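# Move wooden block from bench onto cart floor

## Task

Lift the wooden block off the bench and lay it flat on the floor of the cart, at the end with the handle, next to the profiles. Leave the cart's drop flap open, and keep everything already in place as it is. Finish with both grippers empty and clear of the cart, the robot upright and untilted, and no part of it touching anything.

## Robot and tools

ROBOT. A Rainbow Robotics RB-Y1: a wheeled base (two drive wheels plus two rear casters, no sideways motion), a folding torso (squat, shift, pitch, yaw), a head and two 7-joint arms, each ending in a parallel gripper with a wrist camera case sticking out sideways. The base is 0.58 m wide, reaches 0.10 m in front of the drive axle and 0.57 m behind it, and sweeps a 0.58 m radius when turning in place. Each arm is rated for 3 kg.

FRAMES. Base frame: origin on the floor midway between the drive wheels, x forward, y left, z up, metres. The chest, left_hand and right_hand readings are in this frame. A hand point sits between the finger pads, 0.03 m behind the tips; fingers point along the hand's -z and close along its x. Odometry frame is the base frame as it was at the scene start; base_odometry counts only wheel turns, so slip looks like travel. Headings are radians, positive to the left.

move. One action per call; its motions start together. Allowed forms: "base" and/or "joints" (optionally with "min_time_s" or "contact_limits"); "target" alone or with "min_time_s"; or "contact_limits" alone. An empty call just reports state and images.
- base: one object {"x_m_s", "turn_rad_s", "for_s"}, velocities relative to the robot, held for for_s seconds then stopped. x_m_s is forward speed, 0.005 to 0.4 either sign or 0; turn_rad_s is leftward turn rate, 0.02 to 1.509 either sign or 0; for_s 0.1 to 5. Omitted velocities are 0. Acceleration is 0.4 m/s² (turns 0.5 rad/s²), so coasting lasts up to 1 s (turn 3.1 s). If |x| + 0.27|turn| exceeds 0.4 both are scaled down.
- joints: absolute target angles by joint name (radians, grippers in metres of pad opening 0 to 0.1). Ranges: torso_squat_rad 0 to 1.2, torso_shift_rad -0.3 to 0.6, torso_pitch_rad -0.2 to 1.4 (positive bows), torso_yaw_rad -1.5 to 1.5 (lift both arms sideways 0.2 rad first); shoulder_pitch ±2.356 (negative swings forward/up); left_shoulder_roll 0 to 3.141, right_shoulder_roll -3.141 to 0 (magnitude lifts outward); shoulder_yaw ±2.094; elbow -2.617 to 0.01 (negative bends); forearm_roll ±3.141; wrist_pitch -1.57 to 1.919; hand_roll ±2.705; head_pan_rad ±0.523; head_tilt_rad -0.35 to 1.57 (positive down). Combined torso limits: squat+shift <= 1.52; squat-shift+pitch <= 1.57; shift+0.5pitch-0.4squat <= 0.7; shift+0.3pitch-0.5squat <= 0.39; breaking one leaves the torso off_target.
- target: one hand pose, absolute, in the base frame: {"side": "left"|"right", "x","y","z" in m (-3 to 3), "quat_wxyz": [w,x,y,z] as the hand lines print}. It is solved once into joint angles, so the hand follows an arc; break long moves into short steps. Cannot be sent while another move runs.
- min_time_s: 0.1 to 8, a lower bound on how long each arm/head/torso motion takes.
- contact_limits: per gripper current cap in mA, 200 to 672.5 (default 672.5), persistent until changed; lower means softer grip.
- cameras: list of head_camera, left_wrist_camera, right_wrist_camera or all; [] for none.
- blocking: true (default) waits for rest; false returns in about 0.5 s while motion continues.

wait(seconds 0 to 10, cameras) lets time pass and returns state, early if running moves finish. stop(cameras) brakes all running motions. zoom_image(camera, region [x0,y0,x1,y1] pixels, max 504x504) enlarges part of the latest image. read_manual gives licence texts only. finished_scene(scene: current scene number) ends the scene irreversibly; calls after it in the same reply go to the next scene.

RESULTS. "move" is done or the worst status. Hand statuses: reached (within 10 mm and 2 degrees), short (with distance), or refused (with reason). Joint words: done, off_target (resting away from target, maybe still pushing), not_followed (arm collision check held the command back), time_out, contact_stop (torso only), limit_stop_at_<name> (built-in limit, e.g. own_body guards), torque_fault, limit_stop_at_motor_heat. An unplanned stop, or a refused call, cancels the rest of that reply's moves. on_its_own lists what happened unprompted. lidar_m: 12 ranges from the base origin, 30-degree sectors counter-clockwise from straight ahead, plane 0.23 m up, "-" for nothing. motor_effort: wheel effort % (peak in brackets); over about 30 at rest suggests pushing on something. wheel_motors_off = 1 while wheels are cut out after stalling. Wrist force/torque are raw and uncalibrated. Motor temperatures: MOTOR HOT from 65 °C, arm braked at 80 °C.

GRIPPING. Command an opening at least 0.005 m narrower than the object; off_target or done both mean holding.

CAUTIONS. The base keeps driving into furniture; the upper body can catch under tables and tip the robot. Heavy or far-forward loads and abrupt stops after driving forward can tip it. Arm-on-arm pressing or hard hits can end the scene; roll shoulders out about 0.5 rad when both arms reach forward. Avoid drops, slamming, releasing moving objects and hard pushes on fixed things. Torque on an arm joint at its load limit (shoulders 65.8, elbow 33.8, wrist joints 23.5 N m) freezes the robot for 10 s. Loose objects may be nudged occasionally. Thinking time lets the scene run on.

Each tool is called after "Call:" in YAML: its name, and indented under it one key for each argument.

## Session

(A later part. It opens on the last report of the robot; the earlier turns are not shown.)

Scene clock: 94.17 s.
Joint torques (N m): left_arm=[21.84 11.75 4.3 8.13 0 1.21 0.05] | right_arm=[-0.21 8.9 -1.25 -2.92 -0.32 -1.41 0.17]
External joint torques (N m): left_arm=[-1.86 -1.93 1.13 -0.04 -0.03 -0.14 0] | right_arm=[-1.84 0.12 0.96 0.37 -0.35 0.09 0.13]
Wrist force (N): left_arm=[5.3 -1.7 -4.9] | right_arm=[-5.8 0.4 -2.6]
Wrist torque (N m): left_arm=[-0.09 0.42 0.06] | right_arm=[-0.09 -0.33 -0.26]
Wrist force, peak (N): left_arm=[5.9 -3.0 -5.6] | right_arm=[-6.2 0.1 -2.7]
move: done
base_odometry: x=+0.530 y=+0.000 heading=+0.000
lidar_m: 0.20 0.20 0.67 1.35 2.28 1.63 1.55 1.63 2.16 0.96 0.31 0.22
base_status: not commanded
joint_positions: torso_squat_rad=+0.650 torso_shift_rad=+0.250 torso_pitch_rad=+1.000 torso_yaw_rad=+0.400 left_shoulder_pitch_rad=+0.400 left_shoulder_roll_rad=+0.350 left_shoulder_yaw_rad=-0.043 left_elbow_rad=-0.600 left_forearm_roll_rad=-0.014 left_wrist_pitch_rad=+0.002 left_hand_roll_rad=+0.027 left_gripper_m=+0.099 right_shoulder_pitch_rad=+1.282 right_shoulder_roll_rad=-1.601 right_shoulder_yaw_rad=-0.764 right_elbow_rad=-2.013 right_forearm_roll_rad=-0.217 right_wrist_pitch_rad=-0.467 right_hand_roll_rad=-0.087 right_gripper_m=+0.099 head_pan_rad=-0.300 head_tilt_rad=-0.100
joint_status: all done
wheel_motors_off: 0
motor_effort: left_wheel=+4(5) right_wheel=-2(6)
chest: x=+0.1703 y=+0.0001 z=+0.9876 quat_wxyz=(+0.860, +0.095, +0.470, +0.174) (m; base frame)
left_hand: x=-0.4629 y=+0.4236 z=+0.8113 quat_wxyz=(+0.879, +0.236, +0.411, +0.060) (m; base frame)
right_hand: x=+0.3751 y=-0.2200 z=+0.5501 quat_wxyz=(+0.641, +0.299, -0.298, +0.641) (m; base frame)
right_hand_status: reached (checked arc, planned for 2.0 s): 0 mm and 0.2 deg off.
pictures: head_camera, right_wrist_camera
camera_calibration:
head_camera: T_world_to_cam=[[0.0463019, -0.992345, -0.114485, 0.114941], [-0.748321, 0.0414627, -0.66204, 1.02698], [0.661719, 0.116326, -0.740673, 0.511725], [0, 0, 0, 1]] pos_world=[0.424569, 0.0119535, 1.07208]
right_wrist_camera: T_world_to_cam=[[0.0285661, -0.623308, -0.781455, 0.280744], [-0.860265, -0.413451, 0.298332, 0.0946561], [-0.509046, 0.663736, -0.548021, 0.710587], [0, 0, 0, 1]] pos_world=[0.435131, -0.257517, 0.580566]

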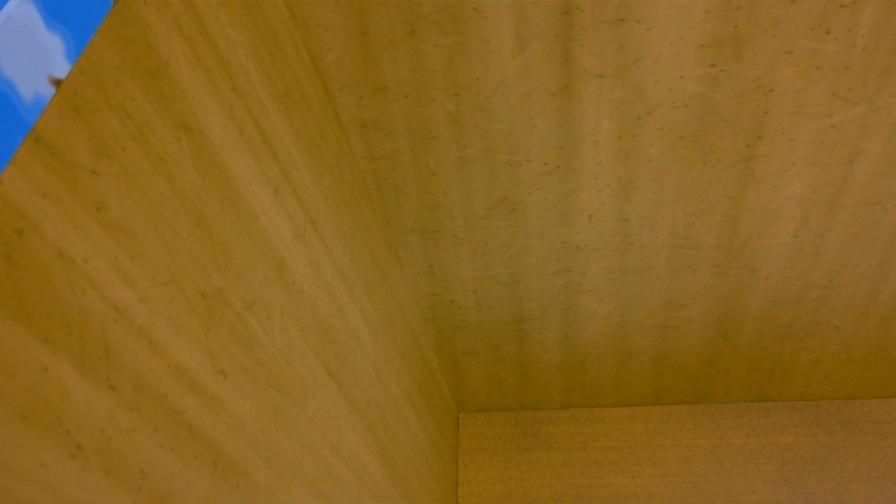

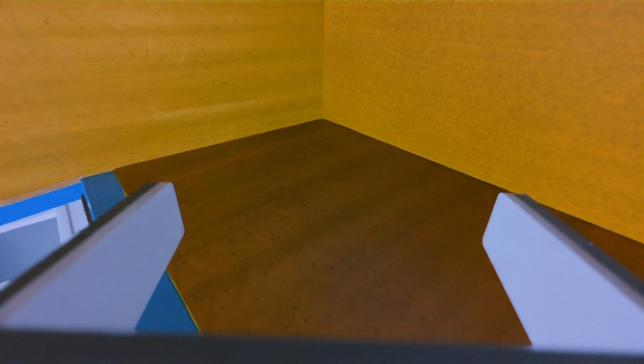

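Call:
move:
  target: {"side":"right","x":0.375,"y":-0.22,"z":0.45,"quat_wxyz":[0.641,0.299,-0.299,0.641]}
  min_time_s: 2

Call:
move:
  target: {"side":"right","x":0.375,"y":-0.22,"z":0.37,"quat_wxyz":[0.641,0.299,-0.299,0.641]}
  min_time_s: 2
  cameras: ["right_wrist_camera"]

Call:
move:
  joints: {"head_tilt_rad":0.5}
  cameras: ["head_camera"]

Scene clock: 98.40 s.
Joint torques (N m): left_arm=[21.67 11.77 3.95 8.16 0.06 1.14 -0.01] | right_arm=[-0.77 10.87 0.99 -1.66 0.37 -1.43 0.12]
External joint torques (N m): left_arm=[-2.03 -1.91 0.78 -0.02 0.03 -0.2 -0.06] | right_arm=[1.3 0.13 0.55 0.55 -0.13 -0.07 0.08]
Wrist force (N): left_arm=[5.7 -2.2 -5.3] | right_arm=[-5.8 0.1 -2.9]
Wrist torque (N m): left_arm=[0.05 0.44 0.07] | right_arm=[0.00 -0.32 -0.26]
Wrist force, peak (N): left_arm=[5.7 -1.7 -5.9] | right_arm=[-5.9 0.2 -3.1]
move: done
base_odometry: x=+0.530 y=+0.000 heading=+0.000
lidar_m: 0.20 0.21 0.66 1.35 2.28 1.64 1.56 1.61 2.18 0.97 0.32 0.21
base_status: not commanded
joint_positions: torso_squat_rad=+0.650 torso_shift_rad=+0.250 torso_pitch_rad=+1.000 torso_yaw_rad=+0.400 left_shoulder_pitch_rad=+0.400 left_shoulder_roll_rad=+0.350 left_shoulder_yaw_rad=-0.043 left_elbow_rad=-0.600 left_forearm_roll_rad=-0.014 left_wrist_pitch_rad=+0.002 left_hand_roll_rad=+0.027 left_gripper_m=+0.099 right_shoulder_pitch_rad=+1.518 right_shoulder_roll_rad=-2.160 right_shoulder_yaw_rad=-0.631 right_elbow_rad=-1.576 right_forearm_roll_rad=-1.020 right_wrist_pitch_rad=-0.802 right_hand_roll_rad=+0.466 right_gripper_m=+0.099 head_pan_rad=-0.300 head_tilt_rad=-0.100
joint_status: all done
wheel_motors_off: 0
motor_effort: left_wheel=+3(5) right_wheel=-3(6)
chest: x=+0.1703 y=+0.0001 z=+0.9876 quat_wxyz=(+0.860, +0.095, +0.470, +0.174) (m; base frame)
left_hand: x=-0.4629 y=+0.4236 z=+0.8113 quat_wxyz=(+0.879, +0.236, +0.411, +0.060) (m; base frame)
right_hand: x=+0.3753 y=-0.2200 z=+0.4501 quat_wxyz=(+0.641, +0.299, -0.299, +0.641) (m; base frame)
right_hand_status: reached (checked arc, planned for 2.0 s): 0 mm and 0.0 deg off.
pictures: none

Scene clock: 100.73 s.
Joint torques (N m): left_arm=[21.96 11.71 4.45 8.23 0.01 1.25 0.03] | right_arm=[-1.41 11.02 -1.01 -0.14 0.04 -1.52 -0.23]
External joint torques (N m): left_arm=[-1.74 -1.96 1.28 0.05 -0.03 -0.1 -0.02] | right_arm=[1.34 -0.27 -2.07 0.65 -0.35 -0.09 -0.27]
Wrist force (N): left_arm=[5.0 -2.2 -4.7] | right_arm=[-5.3 1.1 -2.0]
Wrist torque (N m): left_arm=[-0.03 0.38 0.07] | right_arm=[-0.17 -0.25 -0.03]
Wrist force, peak (N): left_arm=[5.8 -2.1 -5.7] | right_arm=[-5.9 0.2 -3.0]
move: done
base_odometry: x=+0.530 y=+0.000 heading=+0.000
lidar_m: 0.19 0.20 0.67 1.35 2.29 1.62 1.56 1.63 2.20 0.97 0.29 0.21
base_status: not commanded
joint_positions: torso_squat_rad=+0.650 torso_shift_rad=+0.250 torso_pitch_rad=+1.000 torso_yaw_rad=+0.400 left_shoulder_pitch_rad=+0.400 left_shoulder_roll_rad=+0.350 left_shoulder_yaw_rad=-0.043 left_elbow_rad=-0.600 left_forearm_roll_rad=-0.014 left_wrist_pitch_rad=+0.002 left_hand_roll_rad=+0.027 left_gripper_m=+0.099 right_shoulder_pitch_rad=+1.805 right_shoulder_roll_rad=-2.525 right_shoulder_yaw_rad=-0.666 right_elbow_rad=-1.067 right_forearm_roll_rad=-1.213 right_wrist_pitch_rad=-1.035 right_hand_roll_rad=+0.344 right_gripper_m=+0.099 head_pan_rad=-0.300 head_tilt_rad=-0.100
joint_status: all done
wheel_motors_off: 0
motor_effort: left_wheel=+4(5) right_wheel=-2(6)
chest: x=+0.1703 y=+0.0001 z=+0.9876 quat_wxyz=(+0.860, +0.095, +0.470, +0.174) (m; base frame)
left_hand: x=-0.4629 y=+0.4236 z=+0.8113 quat_wxyz=(+0.879, +0.236, +0.411, +0.060) (m; base frame)
right_hand: x=+0.3750 y=-0.2200 z=+0.3702 quat_wxyz=(+0.641, +0.299, -0.299, +0.641) (m; base frame)
right_hand_status: reached (checked arc, planned for 2.0 s): 0 mm and 0.1 deg off.
pictures: right_wrist_camera
camera_calibration:
right_wrist_camera: T_world_to_cam=[[0.0292984, -0.62291, -0.781744, 0.140085], [-0.86123, -0.412705, 0.296575, 0.149407], [-0.50737, 0.664573, -0.548561, 0.611726], [0, 0, 0, 1]] pos_world=[0.434941, -0.257615, 0.400769]

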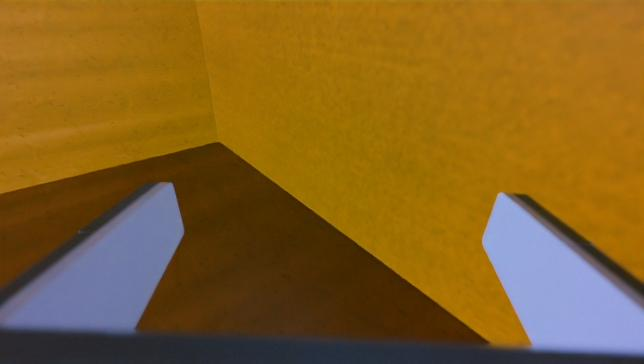

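Scene clock: 101.80 s.
Joint torques (N m): left_arm=[21.83 11.85 4.01 8.22 -0.01 1.15 0] | right_arm=[-1.26 11.38 -0.73 -0.07 -0.05 -1.61 -0.25]
External joint torques (N m): left_arm=[-1.87 -1.83 0.84 0.05 -0.04 -0.2 -0.04] | right_arm=[1.48 0.1 -1.79 0.71 -0.44 -0.18 -0.28]
Wrist force (N): left_arm=[5.5 -1.8 -5.6] | right_arm=[-5.6 0.9 -2.3]
Wrist torque (N m): left_arm=[-0.05 0.46 0.07] | right_arm=[-0.16 -0.32 -0.05]
Wrist force, peak (N): left_arm=[5.7 -2.5 -5.5] | right_arm=[-5.7 0.8 -3.0]
move: done
base_odometry: x=+0.530 y=+0.000 heading=+0.000
lidar_m: 0.19 0.21 0.66 1.35 2.29 1.63 1.55 1.61 2.16 0.95 0.31 0.21
base_status: not commanded
joint_positions: torso_squat_rad=+0.650 torso_shift_rad=+0.250 torso_pitch_rad=+1.000 torso_yaw_rad=+0.400 left_shoulder_pitch_rad=+0.400 left_shoulder_roll_rad=+0.350 left_shoulder_yaw_rad=-0.043 left_elbow_rad=-0.600 left_forearm_roll_rad=-0.014 left_wrist_pitch_rad=+0.002 left_hand_roll_rad=+0.027 left_gripper_m=+0.099 right_shoulder_pitch_rad=+1.805 right_shoulder_roll_rad=-2.525 right_shoulder_yaw_rad=-0.666 right_elbow_rad=-1.067 right_forearm_roll_rad=-1.213 right_wrist_pitch_rad=-1.035 right_hand_roll_rad=+0.344 right_gripper_m=+0.099 head_pan_rad=-0.300 head_tilt_rad=+0.500
joint_status: all done
wheel_motors_off: 0
motor_effort: left_wheel=+4(4) right_wheel=-5(5)
chest: x=+0.1703 y=+0.0001 z=+0.9876 quat_wxyz=(+0.860, +0.095, +0.470, +0.174) (m; base frame)
left_hand: x=-0.4629 y=+0.4236 z=+0.8113 quat_wxyz=(+0.879, +0.236, +0.411, +0.060) (m; base frame)
right_hand: x=+0.3750 y=-0.2200 z=+0.3702 quat_wxyz=(+0.641, +0.299, -0.299, +0.641) (m; base frame)
pictures: head_camera
camera_calibration:
head_camera: T_world_to_cam=[[0.0303305, -0.994019, -0.104909, 0.110212], [-0.99177, -0.0168673, -0.126914, 0.535334], [0.124386, 0.107895, -0.98635, 0.96466], [0, 0, 0, 1]] pos_world=[0.407595, 0.0145006, 1.031]

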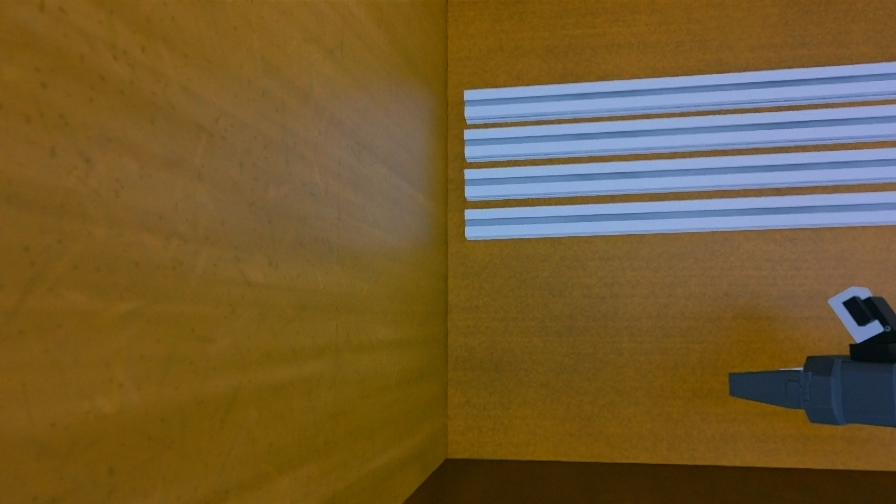

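Call:
move:
  target: {"side":"right","x":0.375,"y":-0.22,"z":0.55,"quat_wxyz":[0.641,0.299,-0.299,0.641]}
  min_time_s: 2

Call:
move:
  joints: {"torso_squat_rad":0.1,"torso_shift_rad":0.1,"torso_pitch_rad":0.7}

Call:
move:
  target: {"side":"right","x":0.35,"y":-0.25,"z":0.9,"quat_wxyz":[0.641,0.299,-0.299,0.641]}
  min_time_s: 2
  cameras: ["right_wrist_camera","head_camera"]

Scene clock: 109.57 s.
Joint torques (N m): left_arm=[21.89 11.71 4.5 8.19 0 1.16 0.09] | right_arm=[0.01 14.46 -3.02 -3.61 0.15 -1.56 -0.1]
External joint torques (N m): left_arm=[-1.81 -1.97 1.33 0.02 -0.03 -0.19 0.05] | right_arm=[-0.88 3.16 -1.35 -0.45 -0.02 -0.06 -0.14]
Wrist force (N): left_arm=[5.0 -1.9 -5.3] | right_arm=[-5.6 1.5 -2.8]
Wrist torque (N m): left_arm=[-0.09 0.40 0.01] | right_arm=[-0.20 -0.27 -0.03]
Wrist force, peak (N): left_arm=[6.4 -1.9 -5.9] | right_arm=[-5.7 0.1 -3.5]
move: done
base_odometry: x=+0.530 y=+0.000 heading=+0.000
lidar_m: 0.20 0.21 0.67 1.36 2.30 1.64 1.55 1.61 2.17 0.96 0.31 0.21
base_status: not commanded
joint_positions: torso_squat_rad=+0.650 torso_shift_rad=+0.250 torso_pitch_rad=+1.000 torso_yaw_rad=+0.400 left_shoulder_pitch_rad=+0.400 left_shoulder_roll_rad=+0.350 left_shoulder_yaw_rad=-0.043 left_elbow_rad=-0.600 left_forearm_roll_rad=-0.014 left_wrist_pitch_rad=+0.002 left_hand_roll_rad=+0.027 left_gripper_m=+0.099 right_shoulder_pitch_rad=+1.503 right_shoulder_roll_rad=-1.660 right_shoulder_yaw_rad=-0.910 right_elbow_rad=-2.012 right_forearm_roll_rad=-0.448 right_wrist_pitch_rad=-0.500 right_hand_roll_rad=+0.116 right_gripper_m=+0.099 head_pan_rad=-0.300 head_tilt_rad=+0.500
joint_status: all done
wheel_motors_off: 0
motor_effort: left_wheel=+4(5) right_wheel=-4(6)
chest: x=+0.1703 y=+0.0001 z=+0.9876 quat_wxyz=(+0.860, +0.095, +0.470, +0.174) (m; base frame)
left_hand: x=-0.4629 y=+0.4236 z=+0.8113 quat_wxyz=(+0.879, +0.236, +0.411, +0.060) (m; base frame)
right_hand: x=+0.3748 y=-0.2200 z=+0.5499 quat_wxyz=(+0.641, +0.298, -0.299, +0.641) (m; base frame)
right_hand_status: reached (checked arc, planned for 2.0 s): 0 mm and 0.1 deg off.
pictures: none

Scene clock: 112.20 s.
Joint torques (N m): left_arm=[18.31 11.85 4.36 5.88 0.02 0.69 -0.07] | right_arm=[-1.72 11.84 -5.22 -2.47 -0.27 -1.47 -0.21]
External joint torques (N m): left_arm=[-1.39 -1.92 1.14 -0.1 -0.02 -0.19 -0.1] | right_arm=[-0.6 2.94 -0.65 -0.46 -0.15 0.03 -0.24]
Wrist force (N): left_arm=[4.7 -1.7 -5.8] | right_arm=[-5.2 2.4 -2.5]
Wrist torque (N m): left_arm=[-0.08 0.46 0.04] | right_arm=[-0.21 -0.20 -0.07]
Wrist force, peak (N): left_arm=[4.4 -2.3 -6.8] | right_arm=[-5.7 0.9 -3.4]
move: done
base_odometry: x=+0.530 y=+0.000 heading=+0.000
lidar_m: 0.20 0.21 0.67 1.37 2.29 1.64 1.56 1.61 2.16 0.96 0.31 0.22
base_status: not commanded
joint_positions: torso_squat_rad=+0.100 torso_shift_rad=+0.100 torso_pitch_rad=+0.700 torso_yaw_rad=+0.400 left_shoulder_pitch_rad=+0.400 left_shoulder_roll_rad=+0.350 left_shoulder_yaw_rad=-0.043 left_elbow_rad=-0.600 left_forearm_roll_rad=-0.014 left_wrist_pitch_rad=+0.002 left_hand_roll_rad=+0.027 left_gripper_m=+0.099 right_shoulder_pitch_rad=+1.502 right_shoulder_roll_rad=-1.660 right_shoulder_yaw_rad=-0.911 right_elbow_rad=-2.012 right_forearm_roll_rad=-0.448 right_wrist_pitch_rad=-0.500 right_hand_roll_rad=+0.116 right_gripper_m=+0.099 head_pan_rad=-0.300 head_tilt_rad=+0.500
joint_status: all done
wheel_motors_off: 0
motor_effort: left_wheel=+4(5) right_wheel=-3(7)
chest: x=+0.0409 y=+0.0001 z=+1.2102 quat_wxyz=(+0.921, +0.068, +0.336, +0.187) (m; base frame)
left_hand: x=-0.5119 y=+0.4236 z=+0.8546 quat_wxyz=(+0.930, +0.224, +0.275, +0.095) (m; base frame)
right_hand: x=+0.3657 y=-0.2199 z=+0.8525 quat_wxyz=(+0.589, +0.199, -0.392, +0.678) (m; base frame)
pictures: none

Scene clock: 114.53 s.
Joint torques (N m): left_arm=[18.02 11.9 4.35 5.87 -0.07 0.68 0.14] | right_arm=[0.48 17.36 -6.31 0.11 -0.56 -1.39 -0.13]
External joint torques (N m): left_arm=[-1.68 -1.87 1.13 -0.11 -0.11 -0.2 0.1] | right_arm=[1.51 3.55 -1.52 0.62 -0.05 -0.13 -0.16]
Wrist force (N): left_arm=[3.7 -1.8 -6.1] | right_arm=[-5.4 0.6 -3.4]
Wrist torque (N m): left_arm=[-0.09 0.31 0.06] | right_arm=[-0.11 -0.28 -0.01]
Wrist force, peak (N): left_arm=[3.6 -2.5 -7.2] | right_arm=[-5.4 3.4 -2.7]
move: done
base_odometry: x=+0.530 y=+0.000 heading=+0.000
lidar_m: 0.19 0.21 0.67 1.36 2.29 1.64 1.56 1.63 2.17 0.98 0.31 0.21
base_status: not commanded
joint_positions: torso_squat_rad=+0.100 torso_shift_rad=+0.100 torso_pitch_rad=+0.700 torso_yaw_rad=+0.400 left_shoulder_pitch_rad=+0.400 left_shoulder_roll_rad=+0.350 left_shoulder_yaw_rad=-0.043 left_elbow_rad=-0.600 left_forearm_roll_rad=-0.014 left_wrist_pitch_rad=+0.002 left_hand_roll_rad=+0.027 left_gripper_m=+0.099 right_shoulder_pitch_rad=+1.866 right_shoulder_roll_rad=-1.526 right_shoulder_yaw_rad=-1.345 right_elbow_rad=-2.002 right_forearm_roll_rad=-0.046 right_wrist_pitch_rad=-0.709 right_hand_roll_rad=-0.572 right_gripper_m=+0.099 head_pan_rad=-0.300 head_tilt_rad=+0.500
joint_status: all done
wheel_motors_off: 0
motor_effort: left_wheel=+4(5) right_wheel=-3(5)
chest: x=+0.0409 y=+0.0001 z=+1.2102 quat_wxyz=(+0.921, +0.068, +0.336, +0.187) (m; base frame)
left_hand: x=-0.5119 y=+0.4236 z=+0.8547 quat_wxyz=(+0.930, +0.224, +0.275, +0.095) (m; base frame)
right_hand: x=+0.3499 y=-0.2498 z=+0.8999 quat_wxyz=(+0.641, +0.299, -0.300, +0.641) (m; base frame)
right_hand_status: reached (checked arc, planned for 2.0 s): 0 mm and 0.1 deg off.
pictures: head_camera, right_wrist_camera
camera_calibration:
head_camera: T_world_to_cam=[[0.0600647, -0.994017, -0.0912278, 0.119687], [-0.909983, -0.0169639, -0.414298, 0.779757], [0.410272, 0.1079, -0.905558, 1.09081], [0, 0, 0, 1]] pos_world=[0.254849, 0.0145003, 1.32176]
right_wrist_camera: T_world_to_cam=[[0.0291988, -0.62118, -0.783124, 0.538116], [-0.861816, -0.412542, 0.295099, -0.0399769], [-0.50638, 0.666292, -0.547389, 0.908429], [0, 0, 0, 1]] pos_world=[0.409846, -0.287504, 0.930472]

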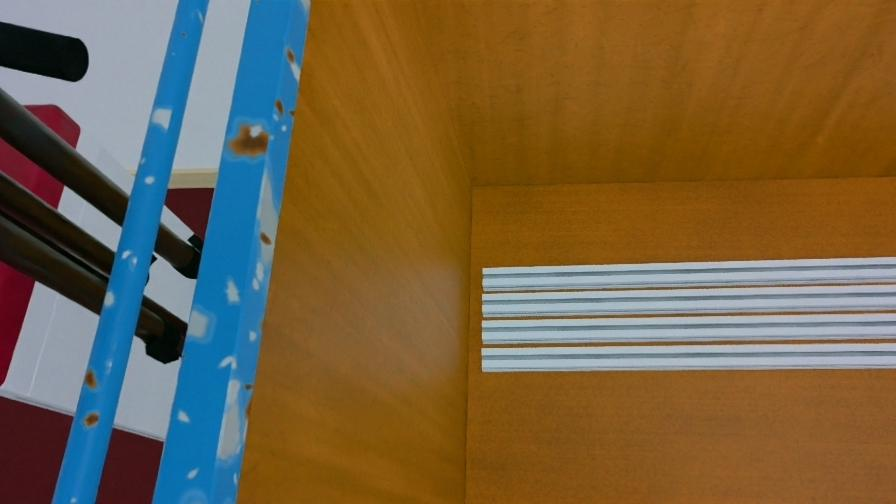

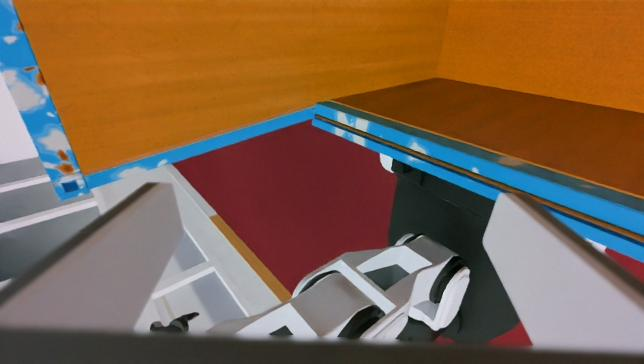

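Call:
move:
  base: {"x_m_s":-0.3,"for_s":1.9}

Call:
move:
  joints: {"torso_squat_rad":0.35,"torso_shift_rad":0.0,"torso_pitch_rad":0.0,"torso_yaw_rad":0,"right_shoulder_pitch_rad":-0.3,"right_shoulder_roll_rad":-0.4,"right_shoulder_yaw_rad":0,"right_elbow_rad":-2.0,"right_forearm_roll_rad":0,"right_wrist_pitch_rad":0,"right_hand_roll_rad":0,"left_shoulder_roll_rad":0.2,"left_shoulder_pitch_rad":0.2}

Call:
move:
  base: {"turn_rad_s":0.8,"for_s":1.963}
  joints: {"left_shoulder_roll_rad":0.1,"left_shoulder_pitch_rad":0.0,"left_elbow_rad":-0.3,"right_shoulder_roll_rad":-0.2,"head_pan_rad":0,"head_tilt_rad":0.5}
  cameras: ["head_camera"]

Scene clock: 120.97 s.
Joint torques (N m): left_arm=[18.21 11.83 4.44 5.92 -0.13 0.58 0.09] | right_arm=[-0.16 16.6 -5.88 0.05 -0.52 -1.33 -0.19]
External joint torques (N m): left_arm=[-1.48 -1.95 1.22 -0.06 -0.17 -0.3 0.06] | right_arm=[0.87 2.79 -1.09 0.56 -0.01 -0.08 -0.23]
Wrist force (N): left_arm=[3.9 -1.9 -5.9] | right_arm=[-5.3 0.4 -2.5]
Wrist torque (N m): left_arm=[-0.09 0.36 0.10] | right_arm=[-0.09 -0.22 -0.04]
Wrist force, peak (N): left_arm=[4.2 -2.3 -7.0] | right_arm=[-6.2 1.3 -2.8]
move: done
base_odometry: x=-0.040 y=+0.000 heading=+0.001
lidar_m: 0.77 1.06 1.58 4.36 1.46 1.03 0.99 1.04 1.38 3.51 1.15 0.82
base_status: done (sent for 1.9 of 1.9 s)
joint_positions: torso_squat_rad=+0.100 torso_shift_rad=+0.100 torso_pitch_rad=+0.700 torso_yaw_rad=+0.400 left_shoulder_pitch_rad=+0.400 left_shoulder_roll_rad=+0.350 left_shoulder_yaw_rad=-0.043 left_elbow_rad=-0.600 left_forearm_roll_rad=-0.014 left_wrist_pitch_rad=+0.002 left_hand_roll_rad=+0.027 left_gripper_m=+0.099 right_shoulder_pitch_rad=+1.866 right_shoulder_roll_rad=-1.525 right_shoulder_yaw_rad=-1.345 right_elbow_rad=-2.002 right_forearm_roll_rad=-0.046 right_wrist_pitch_rad=-0.709 right_hand_roll_rad=-0.572 right_gripper_m=+0.099 head_pan_rad=-0.300 head_tilt_rad=+0.500
joint_status: not commanded
wheel_motors_off: 0
motor_effort: left_wheel=+14(38) right_wheel=-15(29)
chest: x=+0.0409 y=+0.0001 z=+1.2102 quat_wxyz=(+0.921, +0.068, +0.336, +0.187) (m; base frame)
left_hand: x=-0.5119 y=+0.4236 z=+0.8547 quat_wxyz=(+0.930, +0.224, +0.275, +0.095) (m; base frame)
right_hand: x=+0.3500 y=-0.2499 z=+0.8999 quat_wxyz=(+0.641, +0.299, -0.300, +0.641) (m; base frame)
pictures: none

Scene clock: 124.10 s.
Joint torques (N m): left_arm=[-0.49 4.65 2.27 -2.55 -0.07 -1.03 -0.11] | right_arm=[-14.55 -6.28 -5.28 -8.01 0.15 -1.38 -0.08]
External joint torques (N m): left_arm=[0.51 -0.79 0.95 0.49 -0.1 -0.18 -0.09] | right_arm=[-0.21 -0.02 -0.99 -0.28 0.01 -0.1 -0.11]
Wrist force (N): left_arm=[-1.5 0.5 -6.7] | right_arm=[-5.5 3.3 5.3]
Wrist torque (N m): left_arm=[-0.24 0.06 0.09] | right_arm=[-0.31 -0.31 -0.26]
Wrist force, peak (N): left_arm=[3.6 -1.9 -8.0] | right_arm=[-5.5 2.9 5.6]
move: done
base_odometry: x=-0.040 y=+0.000 heading=+0.002
lidar_m: 0.76 1.07 1.57 4.35 1.46 1.05 0.99 1.04 1.39 3.50 1.15 0.82
base_status: not commanded
joint_positions: torso_squat_rad=+0.350 torso_shift_rad=+0.000 torso_pitch_rad=+0.000 torso_yaw_rad=+0.000 left_shoulder_pitch_rad=+0.200 left_shoulder_roll_rad=+0.200 left_shoulder_yaw_rad=-0.043 left_elbow_rad=-0.600 left_forearm_roll_rad=-0.014 left_wrist_pitch_rad=+0.002 left_hand_roll_rad=+0.027 left_gripper_m=+0.099 right_shoulder_pitch_rad=-0.300 right_shoulder_roll_rad=-0.400 right_shoulder_yaw_rad=+0.000 right_elbow_rad=-2.000 right_forearm_roll_rad=+0.000 right_wrist_pitch_rad=+0.000 right_hand_roll_rad=+0.000 right_gripper_m=+0.099 head_pan_rad=-0.300 head_tilt_rad=+0.500
joint_status: all done
wheel_motors_off: 0
motor_effort: left_wheel=+18(19) right_wheel=-15(21)
chest: x=-0.2280 y=+0.0001 z=+1.2475 quat_wxyz=(+1.000, +0.000, +0.000, +0.000) (m; base frame)
left_hand: x=-0.0902 y=+0.3606 z=+0.6043 quat_wxyz=(+0.976, +0.092, -0.198, -0.019) (m; base frame)
right_hand: x=+0.2666 y=-0.2087 z=+1.3733 quat_wxyz=(+0.399, -0.087, -0.895, +0.177) (m; base frame)
pictures: none

Scene clock: 128.00 s.
Joint torques (N m): left_arm=[-2.87 1.58 0.96 -1.42 -0.07 -0.88 -0.05] | right_arm=[-14.3 -3.3 -2.58 -9.19 0.15 -1.48 0]
External joint torques (N m): left_arm=[0.51 -1.29 0.59 0.58 -0.09 -0.2 -0.04] | right_arm=[0.02 0.24 -0.37 -0.88 -0.01 -0.1 -0.03]
Wrist force (N): left_arm=[-1.6 0.6 -7.8] | right_arm=[-5.5 1.8 4.6]
Wrist torque (N m): left_arm=[-0.24 -0.01 0.09] | right_arm=[-0.23 -0.34 -0.25]
Wrist force, peak (N): left_arm=[-1.4 0.5 -8.2] | right_arm=[-6.5 2.2 5.4]
move: done
base_odometry: x=-0.040 y=+0.000 heading=+1.574
lidar_m: 4.15 1.44 1.03 0.97 1.02 1.38 3.63 1.17 0.83 0.80 1.07 1.59
base_status: done (sent for 1.97 of 1.97 s)
joint_positions: torso_squat_rad=+0.350 torso_shift_rad=+0.000 torso_pitch_rad=+0.000 torso_yaw_rad=+0.000 left_shoulder_pitch_rad=+0.000 left_shoulder_roll_rad=+0.100 left_shoulder_yaw_rad=-0.043 left_elbow_rad=-0.300 left_forearm_roll_rad=-0.014 left_wrist_pitch_rad=+0.002 left_hand_roll_rad=+0.027 left_gripper_m=+0.099 right_shoulder_pitch_rad=-0.300 right_shoulder_roll_rad=-0.200 right_shoulder_yaw_rad=+0.000 right_elbow_rad=-2.000 right_forearm_roll_rad=+0.000 right_wrist_pitch_rad=+0.000 right_hand_roll_rad=+0.000 right_gripper_m=+0.099 head_pan_rad=+0.000 head_tilt_rad=+0.500
joint_status: all done
wheel_motors_off: 0
motor_effort: left_wheel=+6(51) right_wheel=+17(54)
chest: x=-0.2280 y=+0.0001 z=+1.2475 quat_wxyz=(+1.000, +0.000, +0.000, +0.000) (m; base frame)
left_hand: x=-0.0833 y=+0.2887 z=+0.5805 quat_wxyz=(+0.988, +0.045, -0.148, -0.022) (m; base frame)
right_hand: x=+0.2664 y=-0.1894 z=+1.3672 quat_wxyz=(+0.410, -0.022, -0.906, +0.103) (m; base frame)
pictures: head_camera
camera_calibration:
head_camera: T_world_to_cam=[[0.00493117, -0.999502, -0.0311831, 0.0452728], [-0.428581, 0.0260619, -0.903127, 1.27066], [0.90349, 0.017818, -0.428239, 0.751214], [0, 0, 0, 1]] pos_world=[-0.134354, -0.00125082, 1.47068]

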